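# Retrieve spanner from under UPS battery guard

## Task

Pull out the spanner that has slipped beneath the transparent guard over the UPS batteries, then leave it lying flat inside the tray. The exposed battery terminals and the link joining them are still energized even though the breaker is off. The attempt fails if the spanner ever bridges any two terminals or if any part of the robot contacts a terminal. The hook lying on the bench is insulated and safe to use.

## Robot and tools

Robot: two arms, left_arm and right_arm, each with a parallel gripper. In the scene frame the left_arm base sits at (+0.040, +0.321, 0) m and the right_arm base at (-0.008, -0.290, 0) m, both facing almost straight along +x. A camera stand is fixed behind the arms.

Frames. Scene frame: origin at table-top height, midway between the nominal bases; +x points out over the table, +z up, and left_arm is on the +y side (arm names do not match image sides). Reported end_effector_position (m) and end_effector_quat_wxyz use the scene frame and can be off by a few cm. Commanded offsets use the axes of that arm's current Hand target. On a gripper, the fingers point along its +z and open and close along its y; the reported position is the point between the pads, about 1 cm short of the fingertips.

execute_actions(actions, cameras). actions is a list of actions; each action is a table of 1 to 15 rows, one row per 1/30 s step, and a short table repeats its last row to fill 15 steps. Every row has 14 numbers in [-1, 1], always both arms: left_arm dx, dy, dz, rx, ry, rz, opening, then right_arm in the same order. The six pose numbers are an offset (not a pose), measured from the Hand target at the start of that action, in the Hand target's axes; every row refers to that same start, not the previous row, and a new action or call starts from the updated Hand target, so sending the same offset again moves further. Scale: 1.0 equals 0.6 m or 180 degrees; rx, ry, rz form one rotation vector. Six zeros means no new pose request for that arm. Opening is absolute: +1 fully open (0.094 m), -1 closed; send the opening you want each time, because 0 is a real half-open command. Images arrive only with an empty actions list or when cameras names them (["all"], a list of names, or []).

move(target, speed, blend, opening_speed, grip_force, blocking, cameras). target is one 14-number row laid out as above, or a list of up to 15 rows; every row is an offset from the same starting Hand targets, not from the previous row. Paths are straight, end together, and are capped at 10 s in total. speed: m/s, 0.002 to 2.9, default 0.25 (rotation up to twice that in rad/s); one value or one per target. blend: corner rounding in m for lists; 0 means stop at each point. opening_speed: change rate of the opening on the -1..+1 scale per second, at least 0.2; use it to close gently. grip_force: newtons per finger pad, 10 to 50, persists until changed; below 50 the fingers close slowly. blocking=false returns after about 0.5 s while motion continues. Paths do not avoid obstacles or the other arm; grippers lag and overshoot more at high speed or near full reach; paths passing near an arm's own base can whip the elbow around, so route around it. Faster or deeper contact hits harder. The result adds a move: line with the ending (done = at rest within 10 mm and 2 degrees, off_target, moving, held, fault) and limits (paced = command clipped, held = steps withheld).

wait(seconds): 0 to 3600, sends nothing new; a running move continues. stop(): brakes a running move (braking needs room). zoom_image(camera, region): region [x0, y0, x1, y1] in pixels of that camera's latest image, at most 504 by 504. finished_scene(scene): scene is this scene's number (1 to 2); irreversible; the goal must hold with the robot not helping.

Cameras (896x504 each): cam_head_left, cam_head_right, cam_high, cam_low, cam_left_wrist, cam_right_wrist.

Reading results. Hand target is the last commanded pose after clipping; the next offsets count from it. Grippers often rest a few cm short of it due to friction or load; that is not proof of contact. Another execute_actions call, even with zero offsets, re-requests it; otherwise send the remaining gap as an offset. Orientation commands are clipped to within 40 degrees of the measured orientation each step. grip_measured is the measured opening on the command scale (a hard part reads slightly narrower than its width); to release, command well above it. Joint velocities reading within noise means at rest. Joint torques follow Joint positions order minus the gripper, carry offsets and noise, and numbers 1 to 3 wrap at ±28 N m. Tool commands lists current gripper commands. Joint ranges (rad): waist -2.618 to 3.054, shoulder 0 to 3.142, elbow 0 to 3.142 (straight at 2.901), wrist pitch and yaw ±1.571, wrist roll ±2.094.

Cautions. Never let the robot, including a wrist camera cable, touch a terminal or the link, and never let the spanner span two terminals; the insulated hook can reach under the guard instead. Do not drop or fling things, leave anything off the table, slam into fixtures, or let the arms hit or grip each other. A blocked arm keeps pushing until commanded back past its gripper. Holding loads, stretching out or pushing against something heats motors: MOTOR HOT appears at 75 °C, at 90 °C the arm folds and stops working, at 100 °C it collapses. Loose objects may occasionally be nudged by outside pushes.

Each tool is called after ">>>" by a JSON object that holds its "op" and its "data".

## Session

>>> {"op": "execute_actions", "data": {"actions": []}}

Scene clock: 0.00 s.
left_arm: end_effector_position=(+0.4520, +0.3505, +0.1226) grip_measured=+1.000 end_effector_quat_wxyz=(+0.614, -0.036, +0.788, +0.002) | right_arm: end_effector_position=(+0.3888, -0.3429, +0.0997) grip_measured=+1.000 end_effector_quat_wxyz=(+0.561, +0.098, +0.820, -0.060)
Joint positions: left_arm=[0.077 1.548 0.404 0.896 0.033 -0.035 0.094] | right_arm=[-0.072 1.51 0.409 0.726 0.145 0.068 0.094]
Joint velocities: within noise
Joint torques (N m): no reading
Heat: left arm: 41 °C; right arm: 42 °C.
Hand target: left_arm +0.4532, +0.3508, +0.1265; +0.618, -0.036, +0.786, +0.003 | right_arm +0.3913, -0.3433, +0.1061; +0.568, +0.098, +0.815, -0.061
Tool commands: left_gripper/opening=+1.0 right_gripper/opening=+1.0

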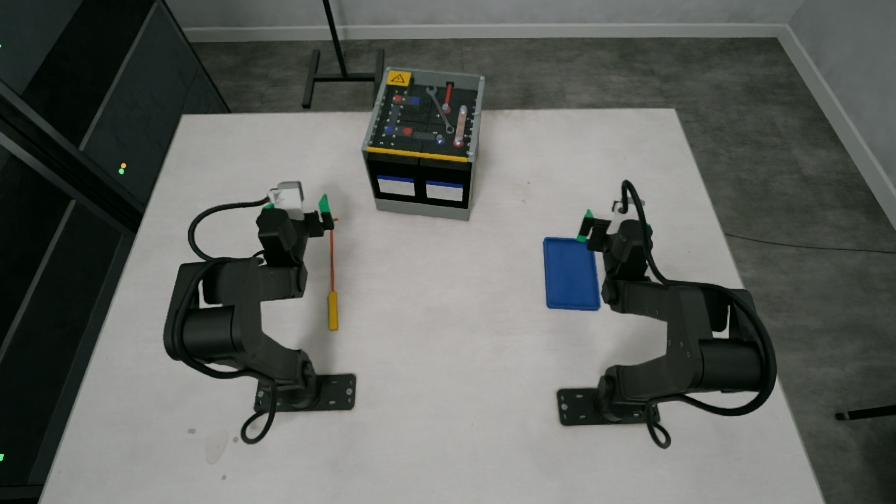

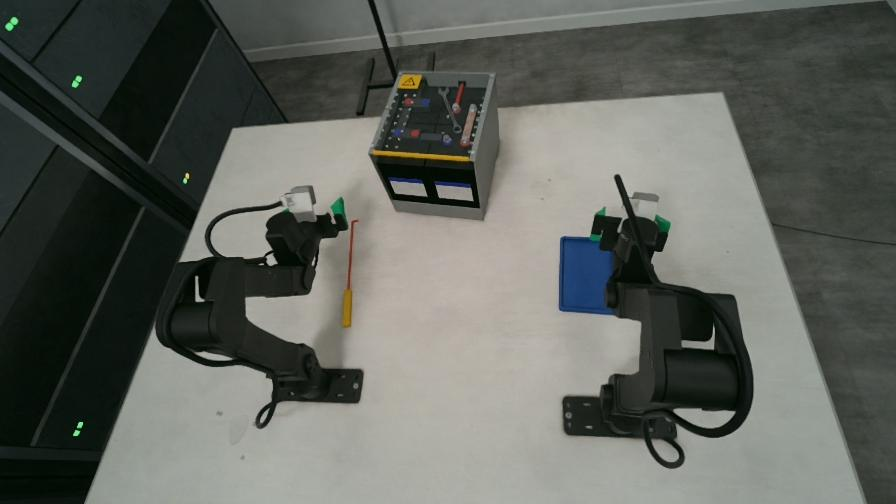

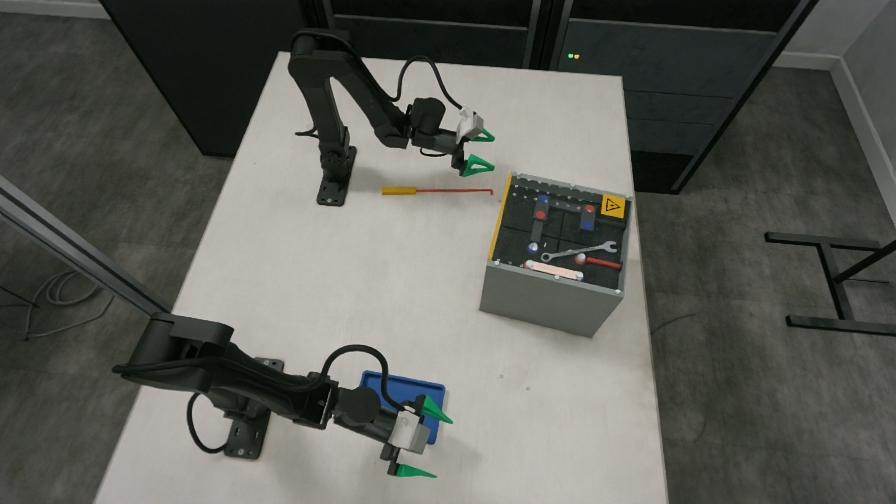

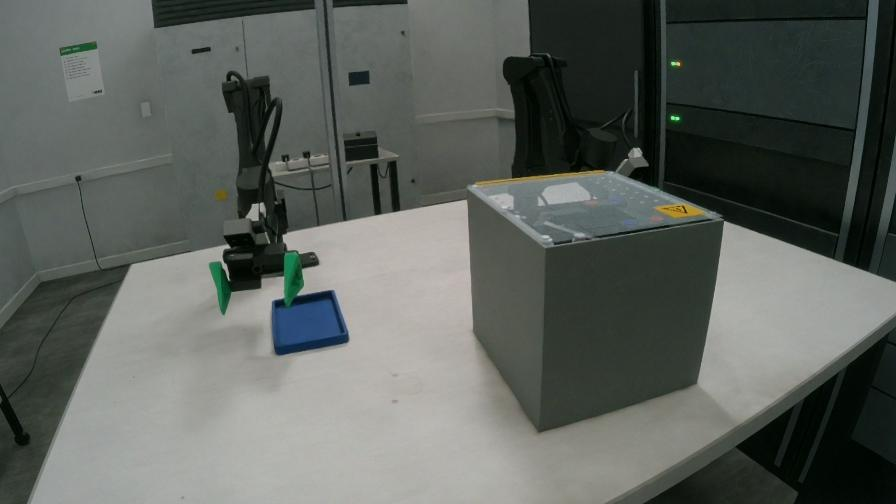

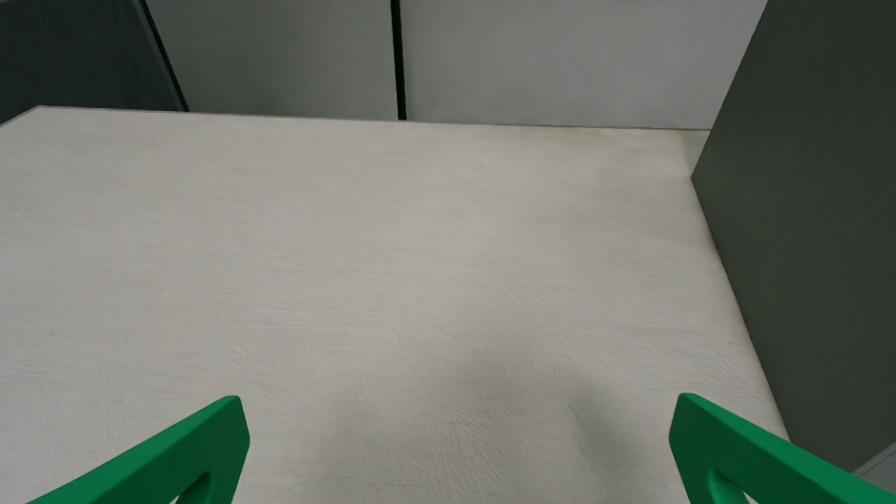

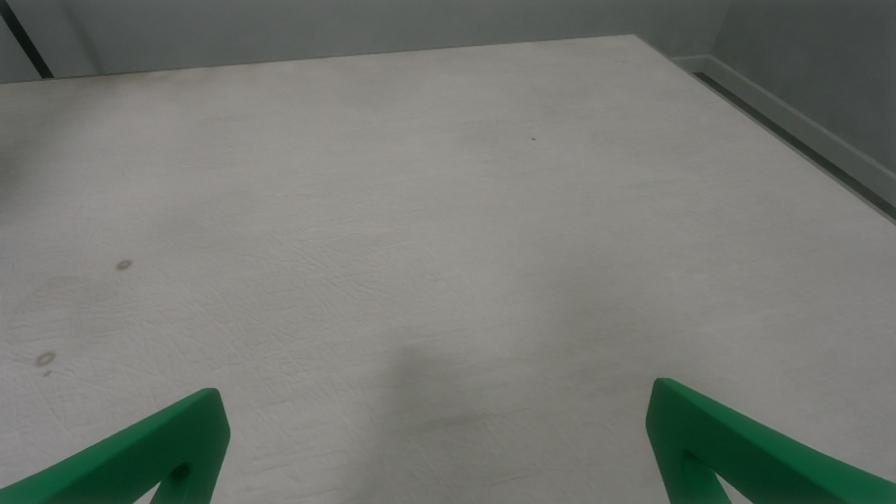

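>>> {"op": "zoom_image", "data": {"camera": "cam_head_left", "region": [340, 50, 510, 230]}}

>>> {"op": "zoom_image", "data": {"camera": "cam_high", "region": [470, 160, 650, 350]}}

>>> {"op": "zoom_image", "data": {"camera": "cam_low", "region": [440, 150, 760, 450]}}

>>> {"op": "zoom_image", "data": {"camera": "cam_head_right", "region": [350, 50, 520, 230]}}

Scaled by 2.800 from the camera's image (finer frame: 1280x720).

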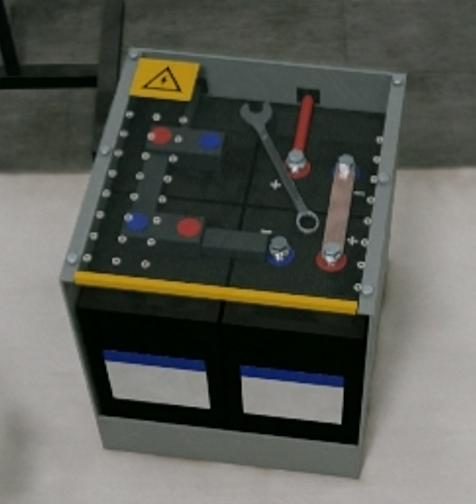

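Scaled by 2.653 from the camera's image (finer frame: 1280x720).

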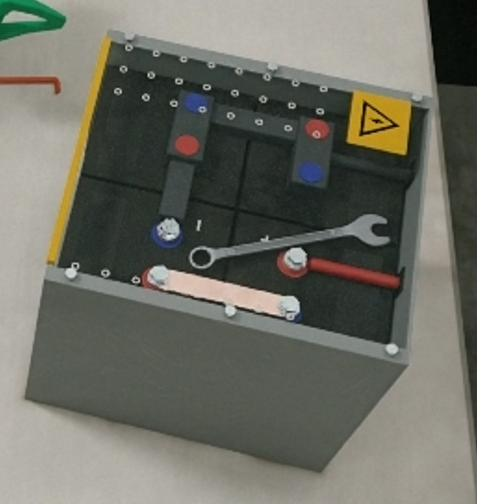

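Scaled by 1.575 from the camera's image (finer frame: 1280x720).

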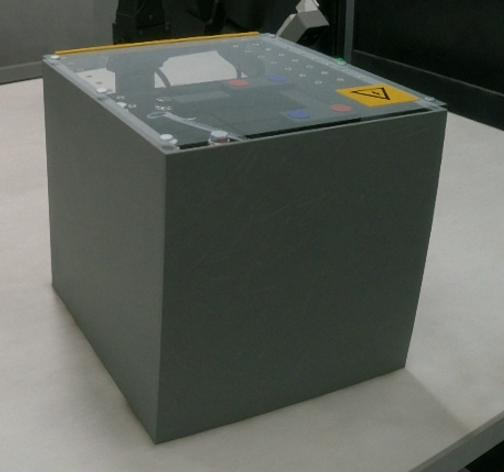

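Scaled by 2.800 from the camera's image (finer frame: 1280x720).

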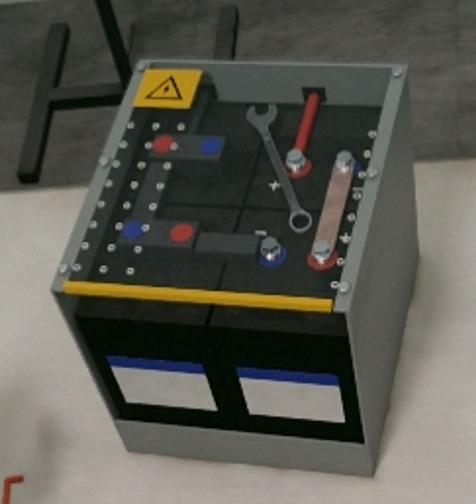

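>>> {"op": "move", "data": {"target": [[0,0,0,0,0,0,1, -0.1980,0.5560,-0.2327,-0.0678,-0.0014,-0.0289,-0.5]], "speed": 0.35, "cameras": ["cam_right_wrist","cam_head_left"]}}

Scene clock: 361.33 s.
left_arm: end_effector_position=(+0.4520, +0.3505, +0.1226) grip_measured=+1.000 end_effector_quat_wxyz=(+0.614, -0.036, +0.788, +0.002) | right_arm: end_effector_position=(+0.3746, -0.0011, +0.2691) grip_measured=-0.498 end_effector_quat_wxyz=(+0.573, -0.010, +0.819, +0.005)
Joint positions: left_arm=[0.077 1.548 0.404 0.896 0.033 -0.035 0.094] | right_arm=[0.923 1.662 1.362 -0.233 0.831 0.408 0.024]
Joint torques (N m): left_arm=[-0.08 -5.83 5.05 1.96 0.02 -0.03] | right_arm=[-0.23 -6.43 9.06 1.24 0.35 0.15]
Heat: left arm: 46 °C; right arm: 44 °C.
Hand target: left_arm +0.4533, +0.3508, +0.1265; +0.618, -0.036, +0.786, +0.003 | right_arm +0.3797, +0.0000, +0.2702; +0.574, +0.000, +0.819, +0.000
Off the commanded pose: left_arm 0.004 m, 1 deg | right_arm 0.005 m, 1 deg.
move: done
Images, in order (width x height): cam_head_left 896x504, cam_right_wrist 896x504.

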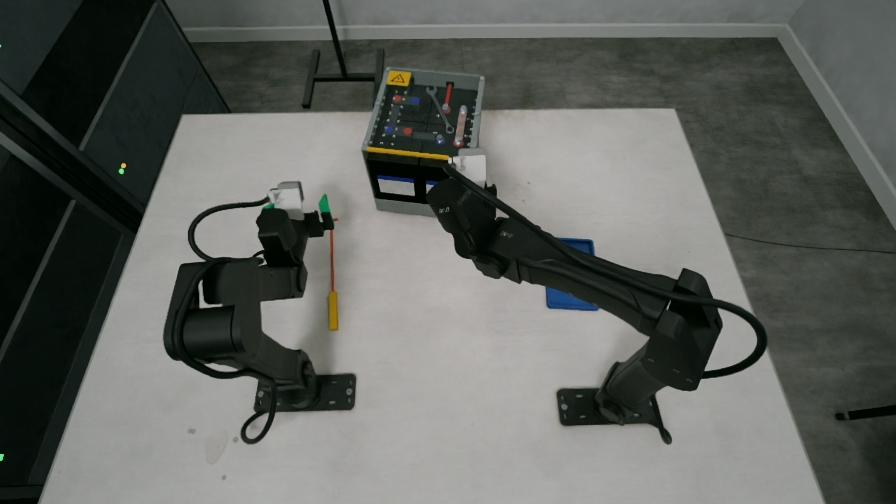

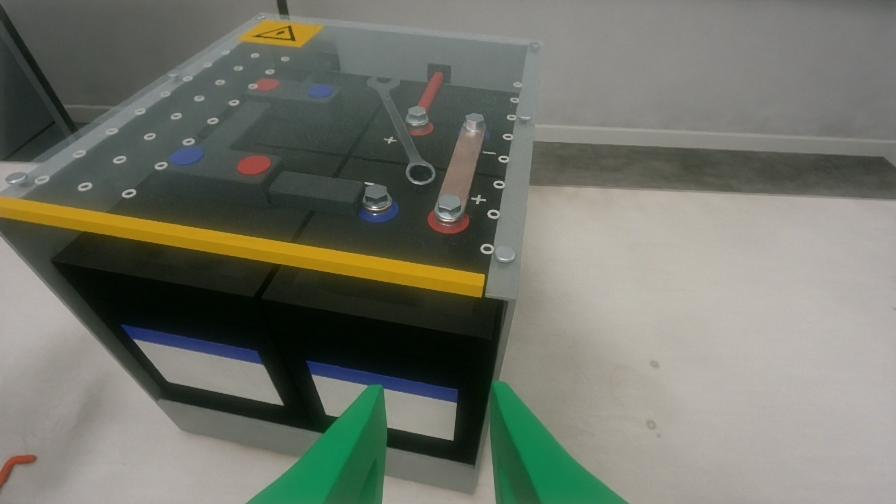

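>>> {"op": "zoom_image", "data": {"camera": "cam_right_wrist", "region": [220, 10, 560, 300]}}

>>> {"op": "zoom_image", "data": {"camera": "cam_right_wrist", "region": [330, 60, 530, 250]}}

Scaled by 1.482 from the camera's image (finer frame: 1280x720).

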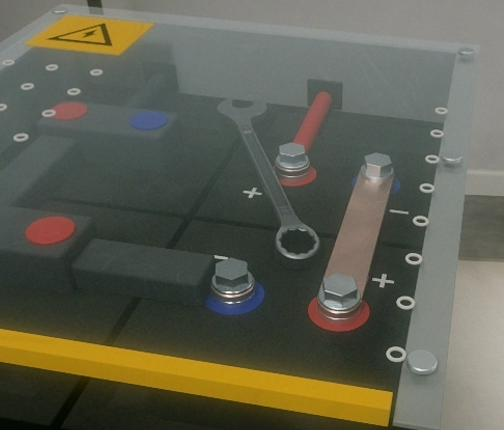

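Scaled by 2.520 from the camera's image (finer frame: 1280x720).

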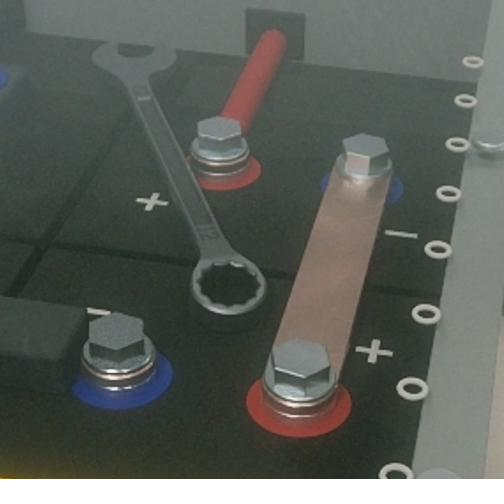

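>>> {"op": "move", "data": {"target": [[0.0462,-0.1000,-0.4067,-0.0209,0.4235,-0.0045,1.0, 0.1819,0.085,0.0862,0.0592,-0.1939,0.0026,-0.5]], "speed": 0.3, "cameras": ["cam_right_wrist","cam_left_wrist","cam_head_left"]}}

Scene clock: 702.80 s.
left_arm: end_effector_position=(+0.2135, +0.2802, +0.1556) grip_measured=+1.000 end_effector_quat_wxyz=(+0.001, -0.055, +0.998, +0.003) | right_arm: end_effector_position=(+0.3936, +0.0494, +0.1429) grip_measured=-0.498 end_effector_quat_wxyz=(+0.738, +0.017, +0.667, -0.096)
Joint positions: left_arm=[-0.251 1.219 1.137 -1.489 -0.007 -0.354 0.094] | right_arm=[1.017 2.365 1.211 1.43 1.159 -0.359 0.024]
Joint torques (N m): left_arm=[-0.61 -2.26 6.93 0.11 0.11 -0.08] | right_arm=[0.51 -9.33 6.04 2.49 -0.16 -0.05]
Heat: left arm: 46 °C; right arm: 49 °C.
Hand target: left_arm +0.2136, +0.2775, +0.1600; +0.000, -0.054, +0.999, +0.000 | right_arm +0.3911, +0.0510, +0.1499; +0.790, +0.056, +0.606, -0.072
Off the commanded pose: left_arm 0.005 m, 0 deg | right_arm 0.008 m, 11 deg.
joint sent to its limit (right arm) — joint 4 (wrist pitch), upper limit. The joint targets are off in orientation, not in position.
move: off_target (right_arm)
Images, in order (width x height): cam_head_left 896x504, cam_left_wrist 896x504, cam_right_wrist 896x504.

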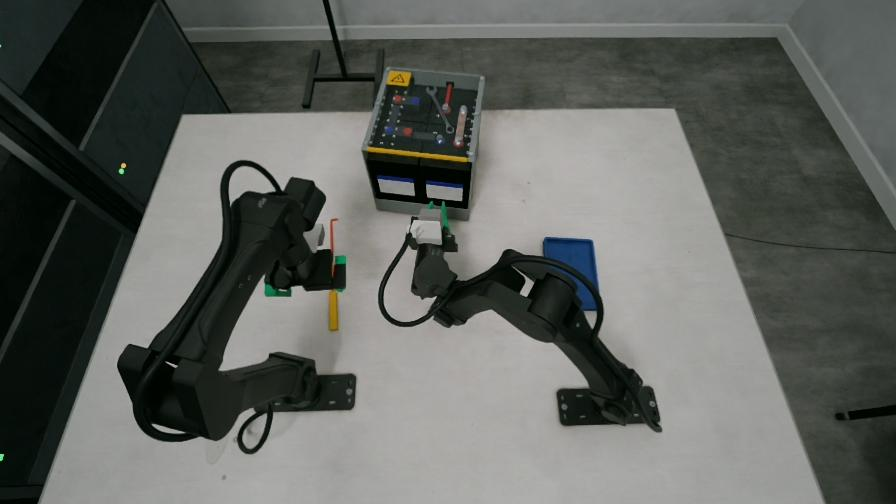

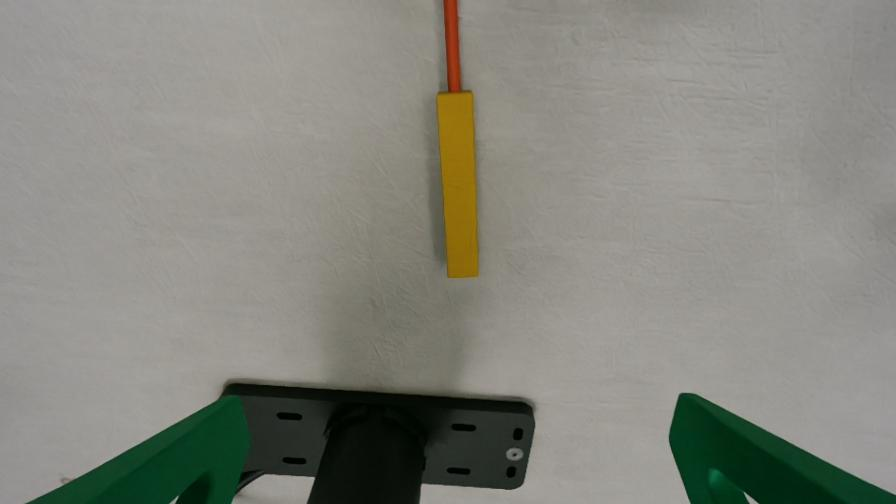

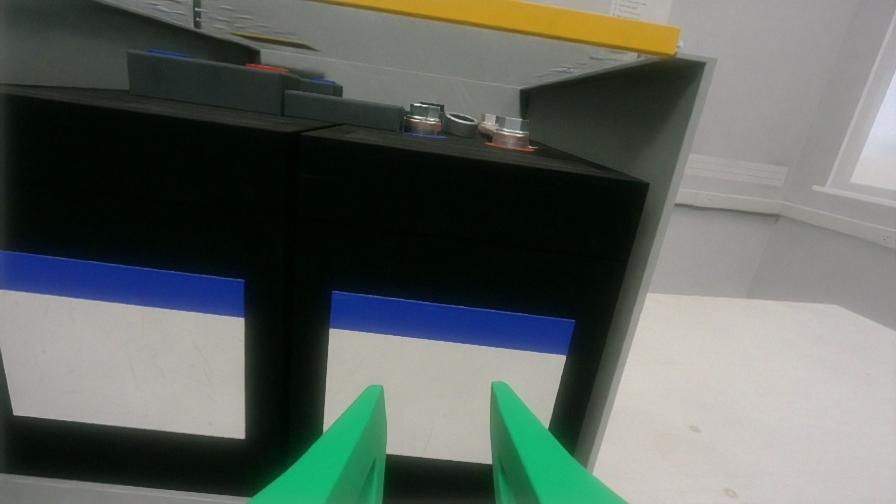

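>>> {"op": "zoom_image", "data": {"camera": "cam_right_wrist", "region": [260, 0, 720, 220]}}

>>> {"op": "zoom_image", "data": {"camera": "cam_right_wrist", "region": [380, 60, 560, 180]}}

Scaled by 1.096 from the camera's image (finer frame: 1280x720).

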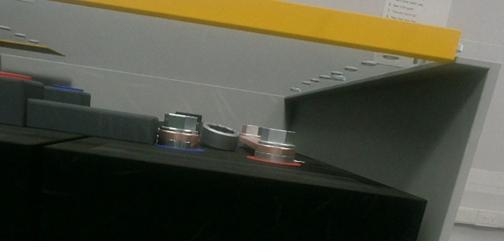

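Scaled by 2.800 from the camera's image (finer frame: 1280x720).

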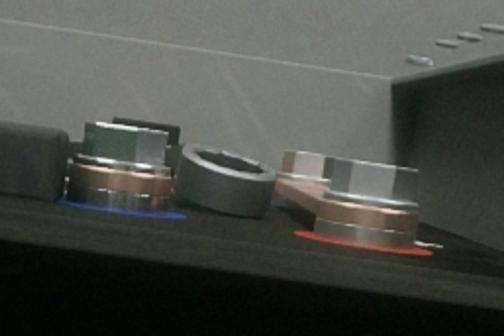

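>>> {"op": "move", "data": {"target": [[0.0002,-0.0017,0.23,0,0,-0.0172,0.0, -0.0572,-0.6520,-0.0193,-0.2257,0.3455,-0.0716,0.0]], "speed": 0.25, "cameras": ["cam_left_wrist","cam_high","cam_low"]}}

Scene clock: 1033.83 s.
left_arm: end_effector_position=(+0.2130, +0.2788, +0.0248) grip_measured=+0.002 end_effector_quat_wxyz=(+0.000, -0.082, +0.997, +0.003) | right_arm: end_effector_position=(+0.2960, -0.3303, +0.1727) grip_measured=-0.002 end_effector_quat_wxyz=(+0.323, -0.238, +0.912, +0.082)
Joint positions: left_arm=[-0.257 1.285 0.652 -0.94 -0.005 -0.413 0.047] | right_arm=[-0.442 1.277 1.057 -0.907 -0.534 -0.826 0.047]
Joint torques (N m): left_arm=[-0.64 -2.39 4.19 0.42 0.09 -0.09] | right_arm=[-0.51 -2.93 8.44 0.71 -0.48 -0.15]
Heat: left arm: 33 °C; right arm: 58 °C.
Hand target: left_arm +0.2134, +0.2764, +0.0219; +0.000, -0.081, +0.997, +0.000 | right_arm +0.3002, -0.3300, +0.1798; +0.331, -0.243, +0.908, +0.088
Off the commanded pose: left_arm 0.004 m, 0 deg | right_arm 0.008 m, 1 deg.
move: done
Images, in order (width x height): cam_high 896x504, cam_low 896x504, cam_left_wrist 896x504.

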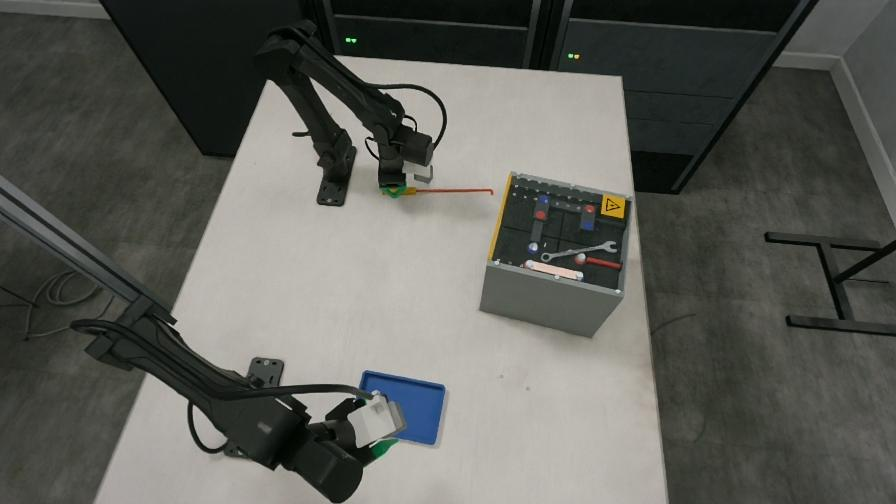

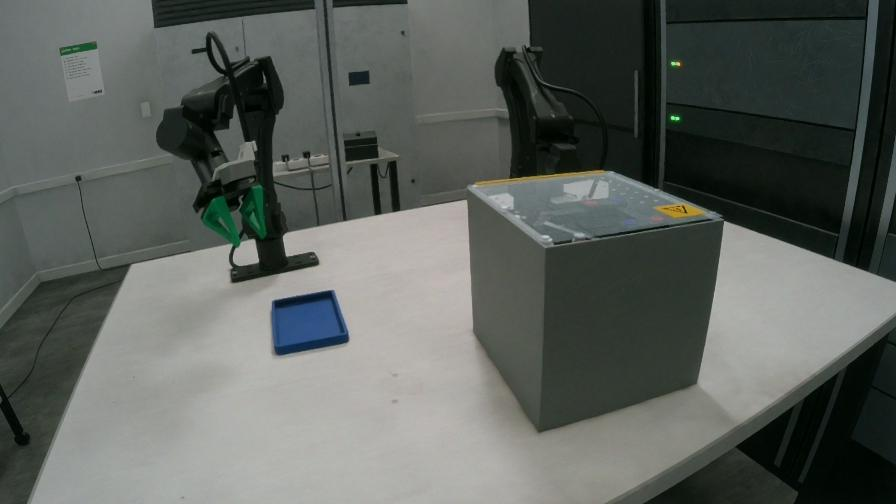

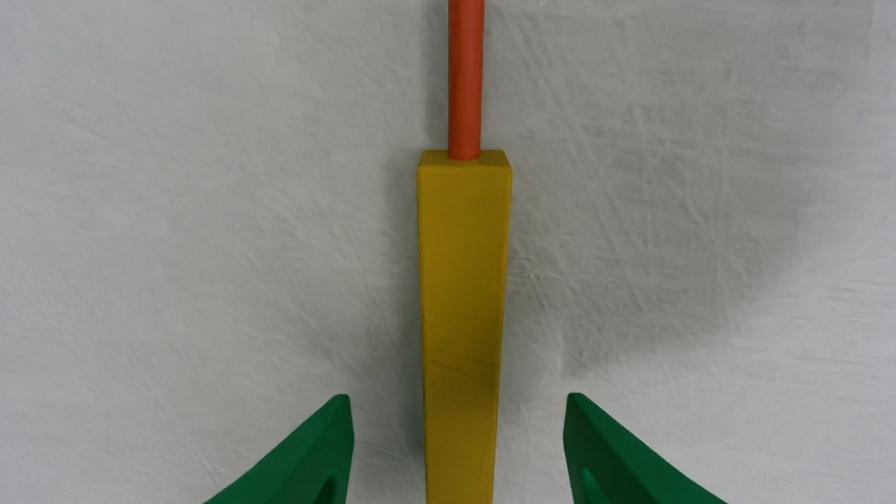

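>>> {"op": "move", "data": {"target": [[0,0,0.0142,0,0,0,0.0, 0,0,0,0,0,0,0.0],[0,0,0.0142,0,0,0,-0.8, 0,0,0,0,0,0,0.0],[0,0,-0.15,0,0,0,-0.8, 0,0,0,0,0,0,0.0]], "speed": [0.05,0.05,0.15], "cameras": ["cam_left_wrist","cam_high","cam_head_left"]}}

Scene clock: 1056.60 s.
left_arm: end_effector_position=(+0.2109, +0.2791, +0.1031) grip_measured=-0.688 end_effector_quat_wxyz=(-0.013, -0.082, +0.997, +0.006) | right_arm: end_effector_position=(+0.2958, -0.3302, +0.1726) grip_measured=-0.002 end_effector_quat_wxyz=(+0.323, -0.238, +0.912, +0.082)
Joint positions: left_arm=[-0.257 1.229 0.934 -1.305 -0.003 -0.414 0.015] | right_arm=[-0.442 1.277 1.057 -0.908 -0.534 -0.827 0.047]
Joint torques (N m): left_arm=[-0.57 -4.44 7.19 0.07 0.08 -0.07] | right_arm=[-0.38 -2.85 8.51 0.67 -0.47 -0.13]
Heat: left arm: 33 °C; right arm: 51 °C.
Hand target: left_arm +0.2136, +0.2764, +0.1119; +0.000, -0.081, +0.997, +0.000 | right_arm +0.3002, -0.3300, +0.1798; +0.331, -0.243, +0.908, +0.088
Off the commanded pose: left_arm 0.010 m, 2 deg | right_arm 0.008 m, 1 deg.
move: done
Images, in order (width x height): cam_head_left 896x504, cam_high 896x504, cam_left_wrist 896x504.

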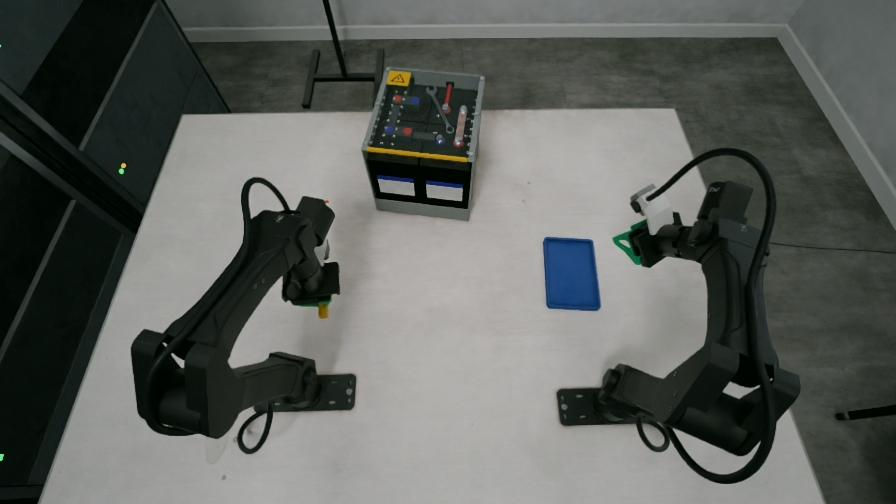

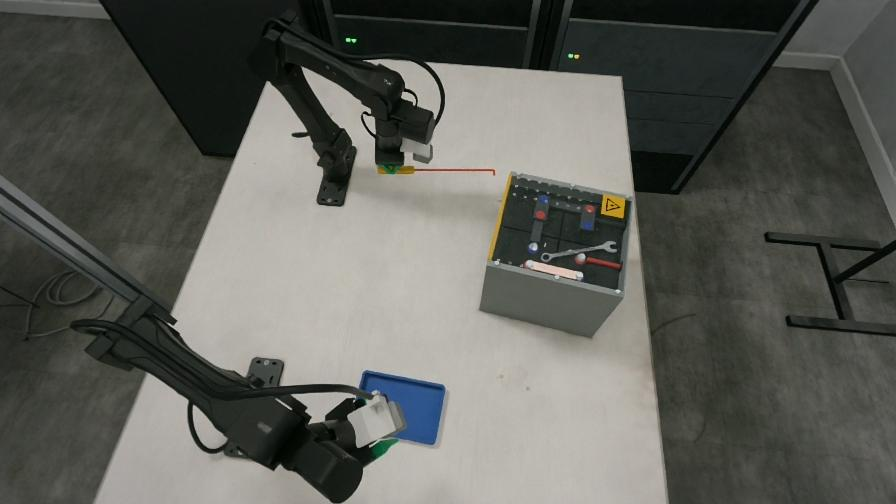

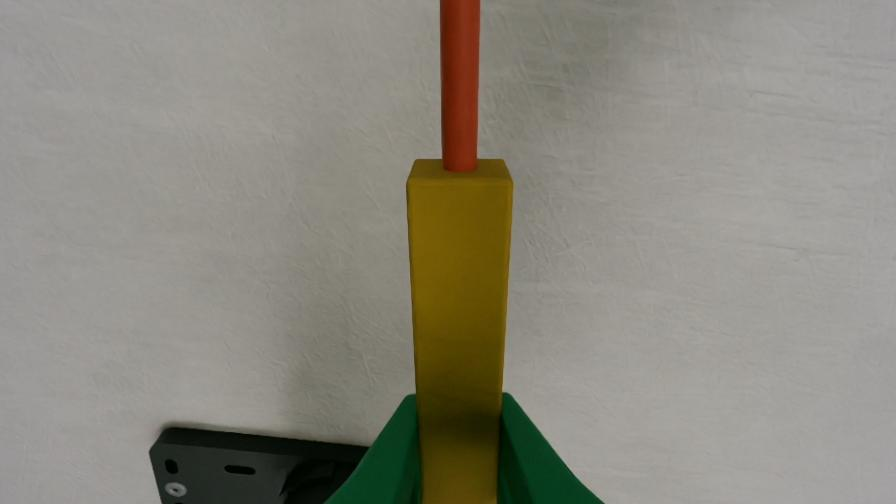

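>>> {"op": "move", "data": {"target": [[0.1240,-0.5648,0,0,0,-0.115,-0.8, 0,0,0,0,0,0,0.0],[0.1240,-0.5648,0.1432,0,0,-0.115,-0.8, 0,0,0,0,0,0,0.0]], "speed": [0.22,0.08], "cameras": ["cam_left_wrist","cam_high","cam_head_left","cam_low"]}}

Scene clock: 1094.57 s.
left_arm: end_effector_position=(+0.1911, -0.0727, +0.0350) grip_measured=-0.688 end_effector_quat_wxyz=(-0.012, -0.254, +0.967, -0.010) | right_arm: end_effector_position=(+0.2958, -0.3302, +0.1726) grip_measured=-0.002 end_effector_quat_wxyz=(+0.323, -0.238, +0.912, +0.082)
Joint positions: left_arm=[-1.203 2.177 1.737 -1.114 0.025 -1.71 0.015] | right_arm=[-0.442 1.277 1.057 -0.908 -0.534 -0.827 0.047]
Joint torques (N m): left_arm=[-0.08 -9.92 4.74 0.35 -0.23 -0.12] | right_arm=[-0.36 -2.82 8.31 0.73 -0.49 -0.13]
Heat: left arm: 33 °C; right arm: 47 °C.
Hand target: left_arm +0.1948, -0.0701, +0.0262; -0.001, -0.259, +0.966, +0.000 | right_arm +0.3002, -0.3300, +0.1798; +0.331, -0.243, +0.908, +0.088
Off the commanded pose: left_arm 0.010 m, 2 deg | right_arm 0.008 m, 1 deg.
move: done
Images, in order (width x height): cam_head_left 896x504, cam_high 896x504, cam_low 896x504, cam_left_wrist 896x504.

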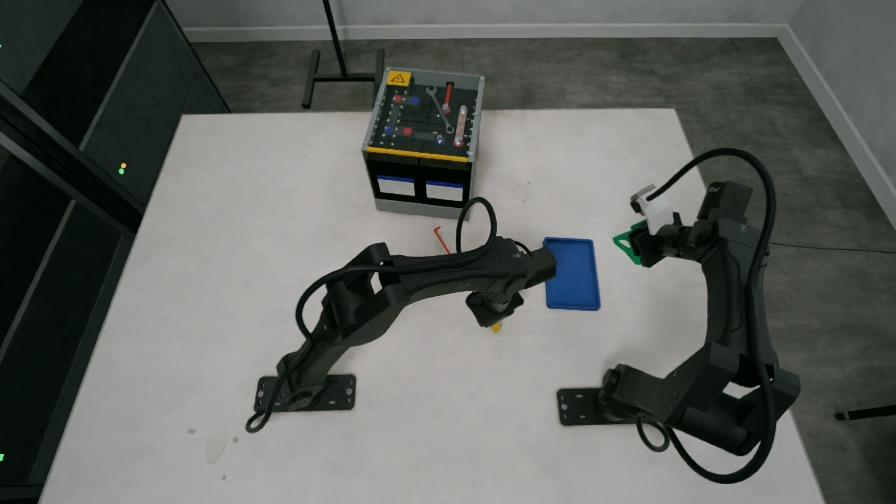

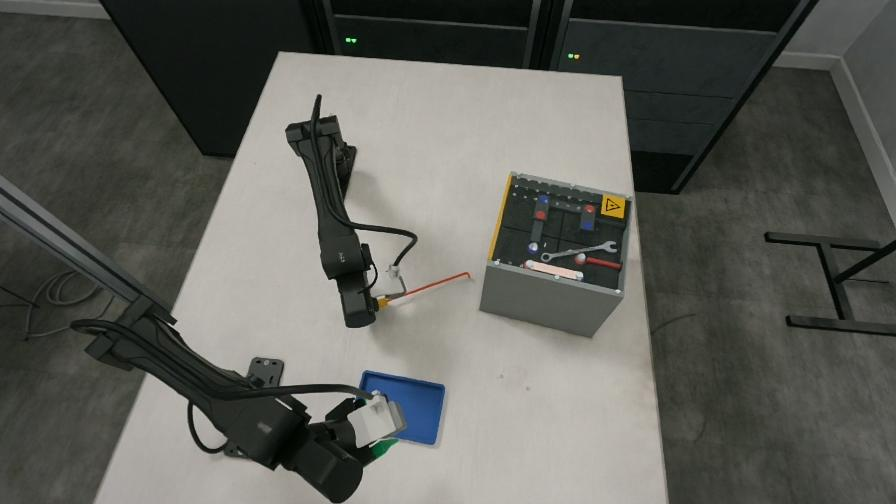

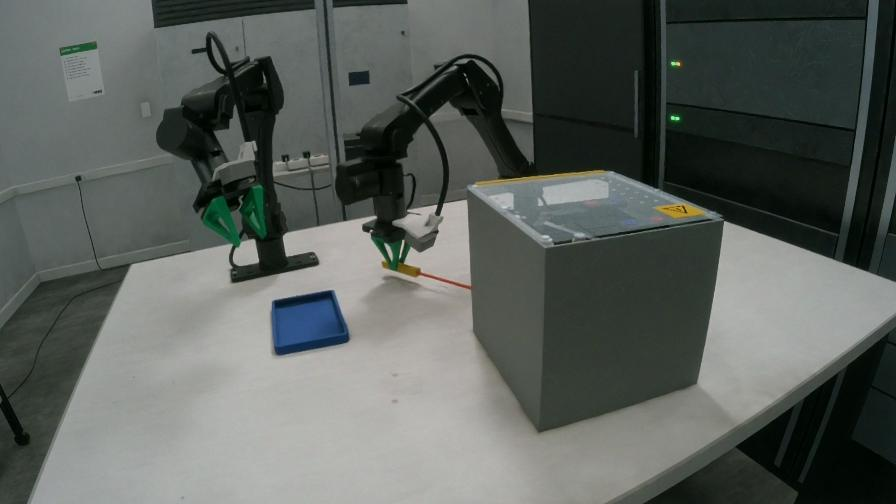

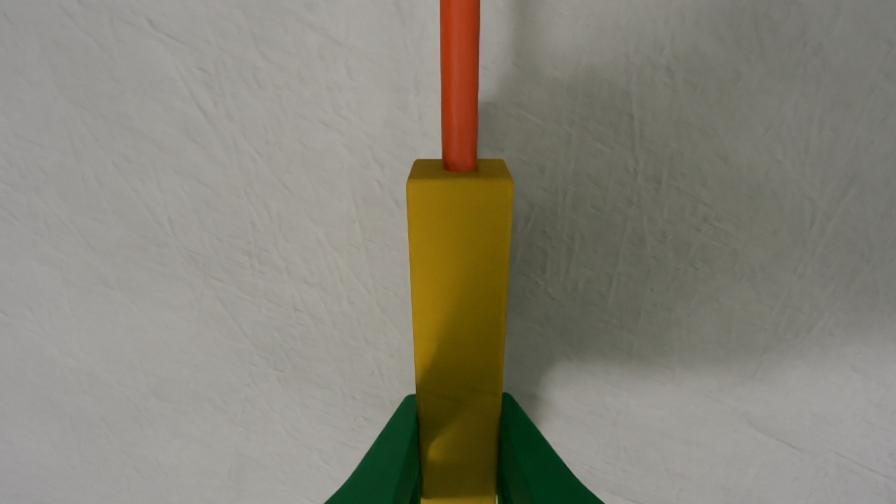

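>>> {"op": "move", "data": {"target": [[0,0,0.027,0,0,0,-0.8, 0,0,0,0,0,0,0.0]], "speed": 0.05, "cameras": ["cam_left_wrist","cam_low"]}}

Scene clock: 1121.13 s.
left_arm: end_effector_position=(+0.1913, -0.0724, +0.0199) grip_measured=-0.688 end_effector_quat_wxyz=(-0.011, -0.254, +0.967, -0.009) | right_arm: end_effector_position=(+0.2958, -0.3302, +0.1726) grip_measured=-0.002 end_effector_quat_wxyz=(+0.323, -0.238, +0.912, +0.082)
Joint positions: left_arm=[-1.203 2.191 1.698 -1.063 0.024 -1.711 0.015] | right_arm=[-0.442 1.277 1.057 -0.908 -0.534 -0.827 0.047]
Joint torques (N m): left_arm=[-0.08 -9.81 4.57 0.4 -0.21 -0.11] | right_arm=[-0.42 -2.88 8.58 0.7 -0.51 -0.15]
Heat: left arm: 32 °C; right arm: 45 °C.
Hand target: left_arm +0.1948, -0.0701, +0.0101; -0.001, -0.259, +0.966, +0.000 | right_arm +0.3002, -0.3300, +0.1798; +0.331, -0.243, +0.908, +0.088
Off the commanded pose: left_arm 0.011 m, 2 deg | right_arm 0.008 m, 1 deg.
move: off_target (left_arm)
Images, in order (width x height): cam_low 896x504, cam_left_wrist 896x504.

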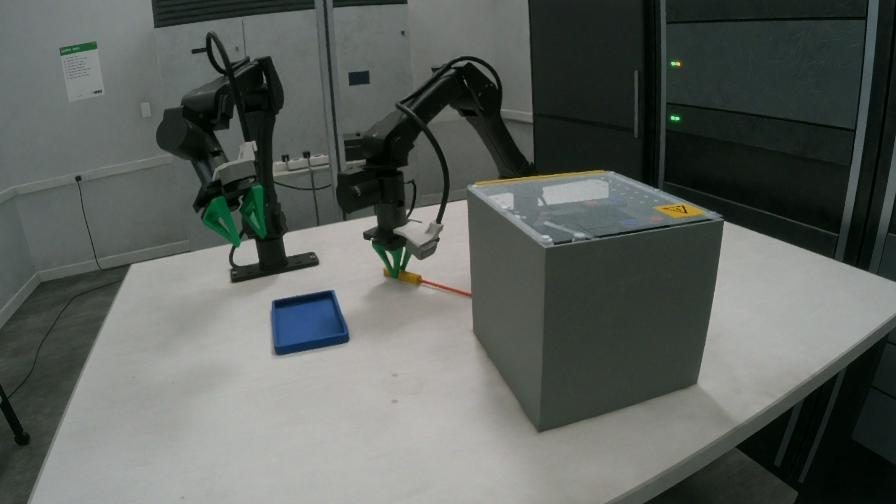

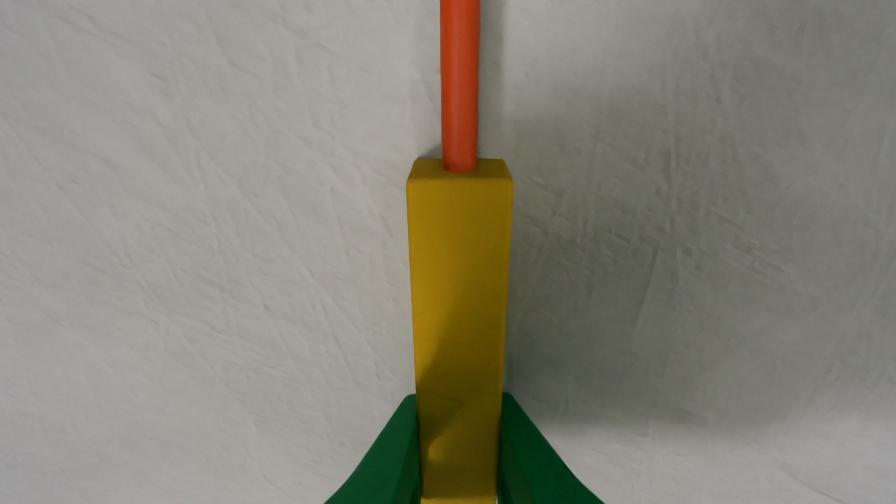

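>>> {"op": "move", "data": {"target": [[0,0,0.0117,0,0,0,-0.8, 0,0,0,0,0,0,0.0],[0,0,0.0117,0,0,0,-0.3, 0,0,0,0,0,0,0.0],[0,0,-0.20,0,0,0,-0.3, 0,0,0,0,0,0,0.0]], "speed": [0.04,0.05,0.15], "cameras": ["cam_left_wrist","cam_high","cam_head_left"]}}

Scene clock: 1134.33 s.
left_arm: end_effector_position=(+0.1926, -0.0727, +0.1224) grip_measured=-0.302 end_effector_quat_wxyz=(-0.009, -0.256, +0.967, +0.000) | right_arm: end_effector_position=(+0.2958, -0.3302, +0.1726) grip_measured=-0.002 end_effector_quat_wxyz=(+0.323, -0.238, +0.912, +0.082)
Joint positions: left_arm=[-1.203 2.193 2.111 -1.491 0.017 -1.713 0.033] | right_arm=[-0.442 1.277 1.057 -0.908 -0.534 -0.827 0.047]
Joint torques (N m): left_arm=[-0.06 -12.11 6.87 0.02 -0.14 -0.1] | right_arm=[-0.43 -2.78 8.39 0.71 -0.51 -0.1]
Heat: left arm: 32 °C; right arm: 44 °C.
Hand target: left_arm +0.1949, -0.0700, +0.1301; -0.001, -0.259, +0.966, +0.000 | right_arm +0.3002, -0.3300, +0.1798; +0.331, -0.243, +0.908, +0.088
Off the commanded pose: left_arm 0.008 m, 1 deg | right_arm 0.008 m, 1 deg.
move: done; target 2's new opening was sent with left_arm's hand 0.016 m and 1 deg from that target
Images, in order (width x height): cam_head_left 896x504, cam_high 896x504, cam_left_wrist 896x504.

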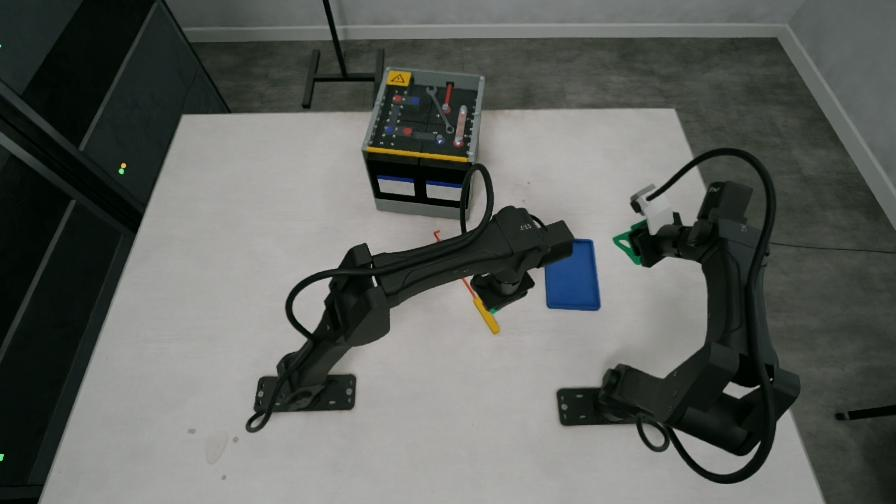

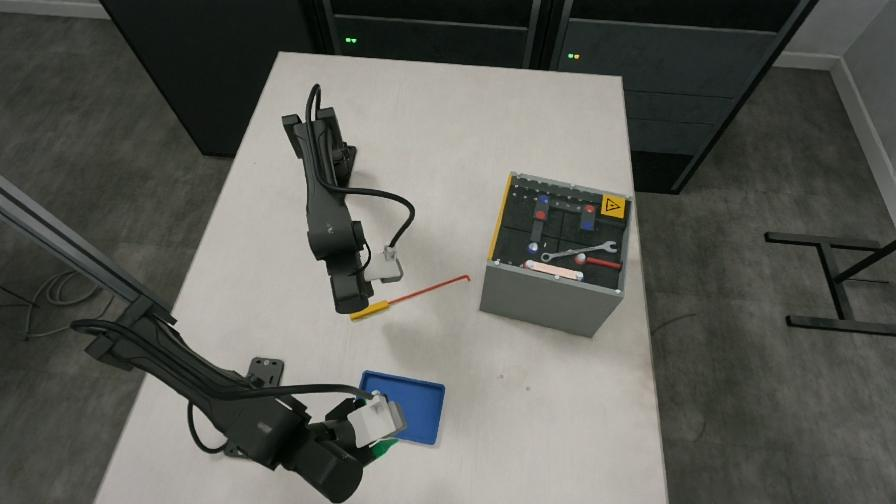

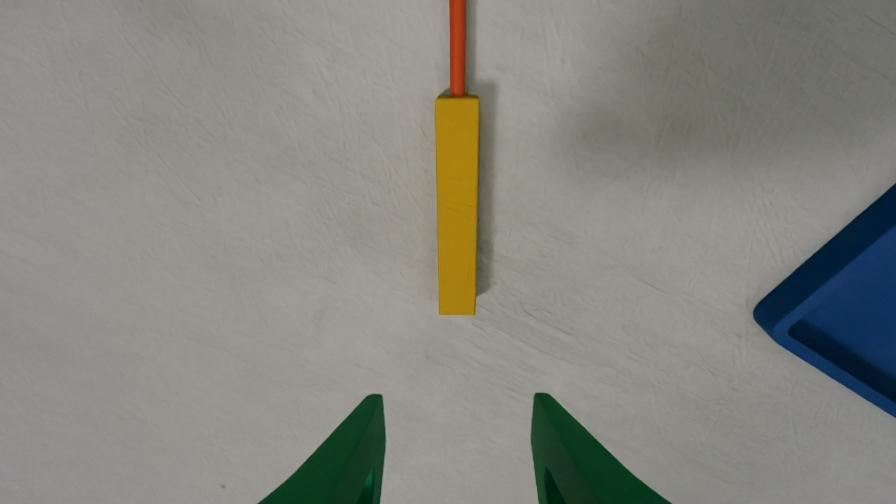

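>>> {"op": "move", "data": {"target": [[-0.1973,0.0590,-0.2502,0.0758,-0.1430,0.1427,1.0, 0,0,0,0,0,0,0.0],[-0.4843,-0.0010,-0.3258,0.1516,-0.2860,0.2854,1.0, 0.0431,0.4617,0.1374,0,0,0,0.0]], "speed": [0.25,0.25], "cameras": ["cam_left_wrist","cam_right_wrist","cam_head_left"]}}

Scene clock: 1253.53 s.
left_arm: end_effector_position=(+0.4496, +0.0704, +0.3102) grip_measured=+0.998 end_effector_quat_wxyz=(+0.441, +0.201, +0.869, -0.099) | right_arm: end_effector_position=(+0.1857, -0.0800, +0.0923) grip_measured=-0.002 end_effector_quat_wxyz=(+0.318, -0.250, +0.911, +0.082)
Joint positions: left_arm=[-0.603 1.643 1.712 -0.708 -0.119 -0.082 0.094] | right_arm=[1.002 1.086 0.602 -0.475 0.293 0.375 0.047]
Joint torques (N m): left_arm=[0.49 -10.84 5.45 1.89 0.06 0.03] | right_arm=[0.65 -1.54 7.71 1.33 0.25 0.1]
Heat: left arm: 36 °C; right arm: 43 °C.
Hand target: left_arm +0.4470, +0.0749, +0.3252; +0.458, +0.199, +0.860, -0.106 | right_arm +0.1906, -0.0734, +0.0996; +0.331, -0.243, +0.908, +0.088
Off the commanded pose: left_arm 0.016 m, 2 deg | right_arm 0.011 m, 2 deg.
move: off_target (left_arm, right_arm)
Images, in order (width x height): cam_head_left 896x504, cam_left_wrist 896x504, cam_right_wrist 896x504.

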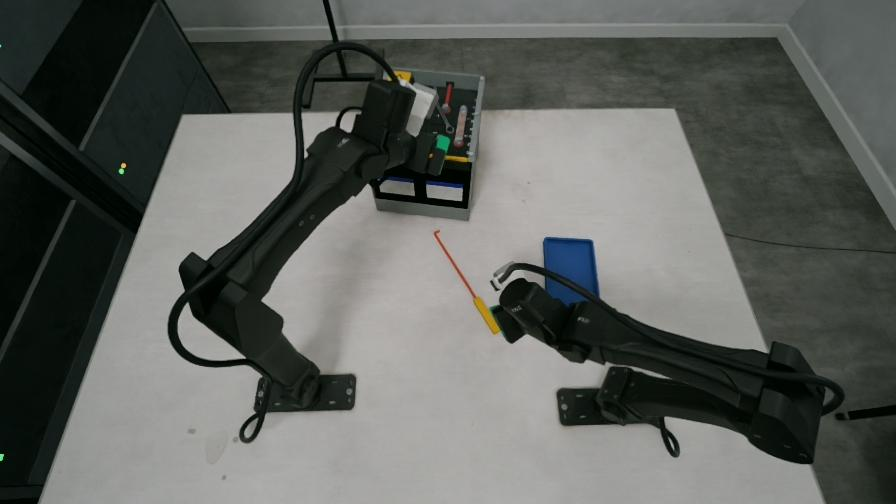

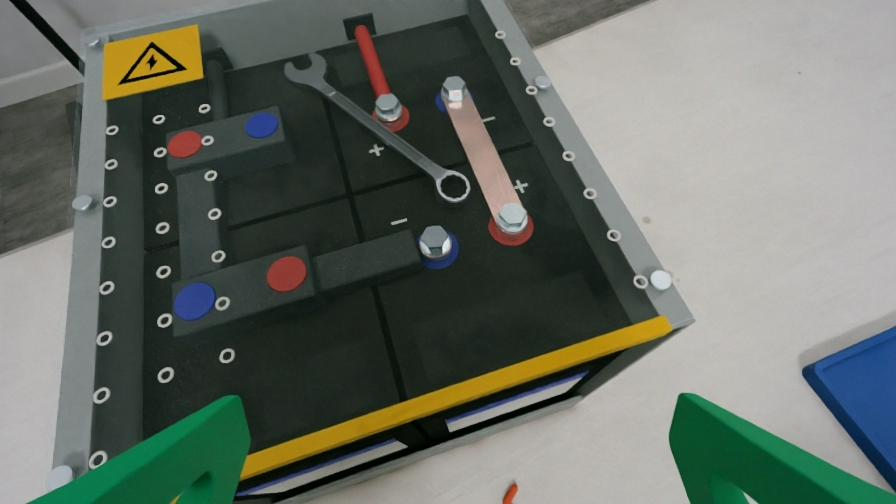

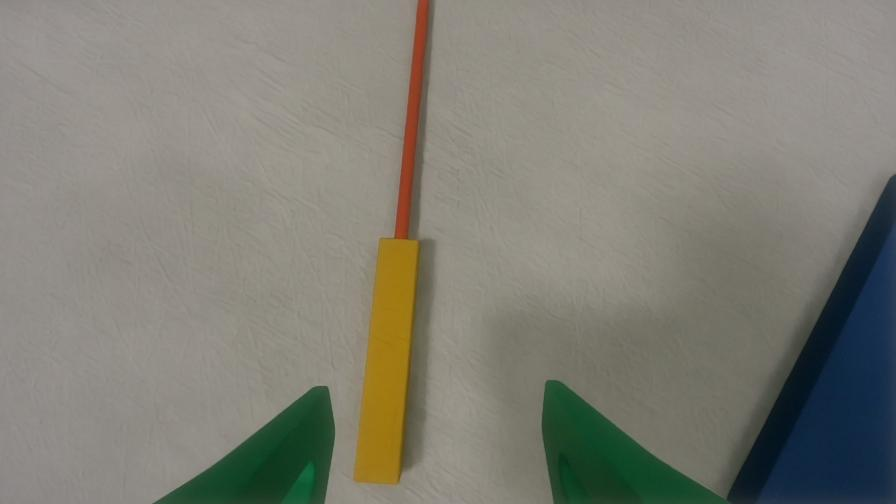

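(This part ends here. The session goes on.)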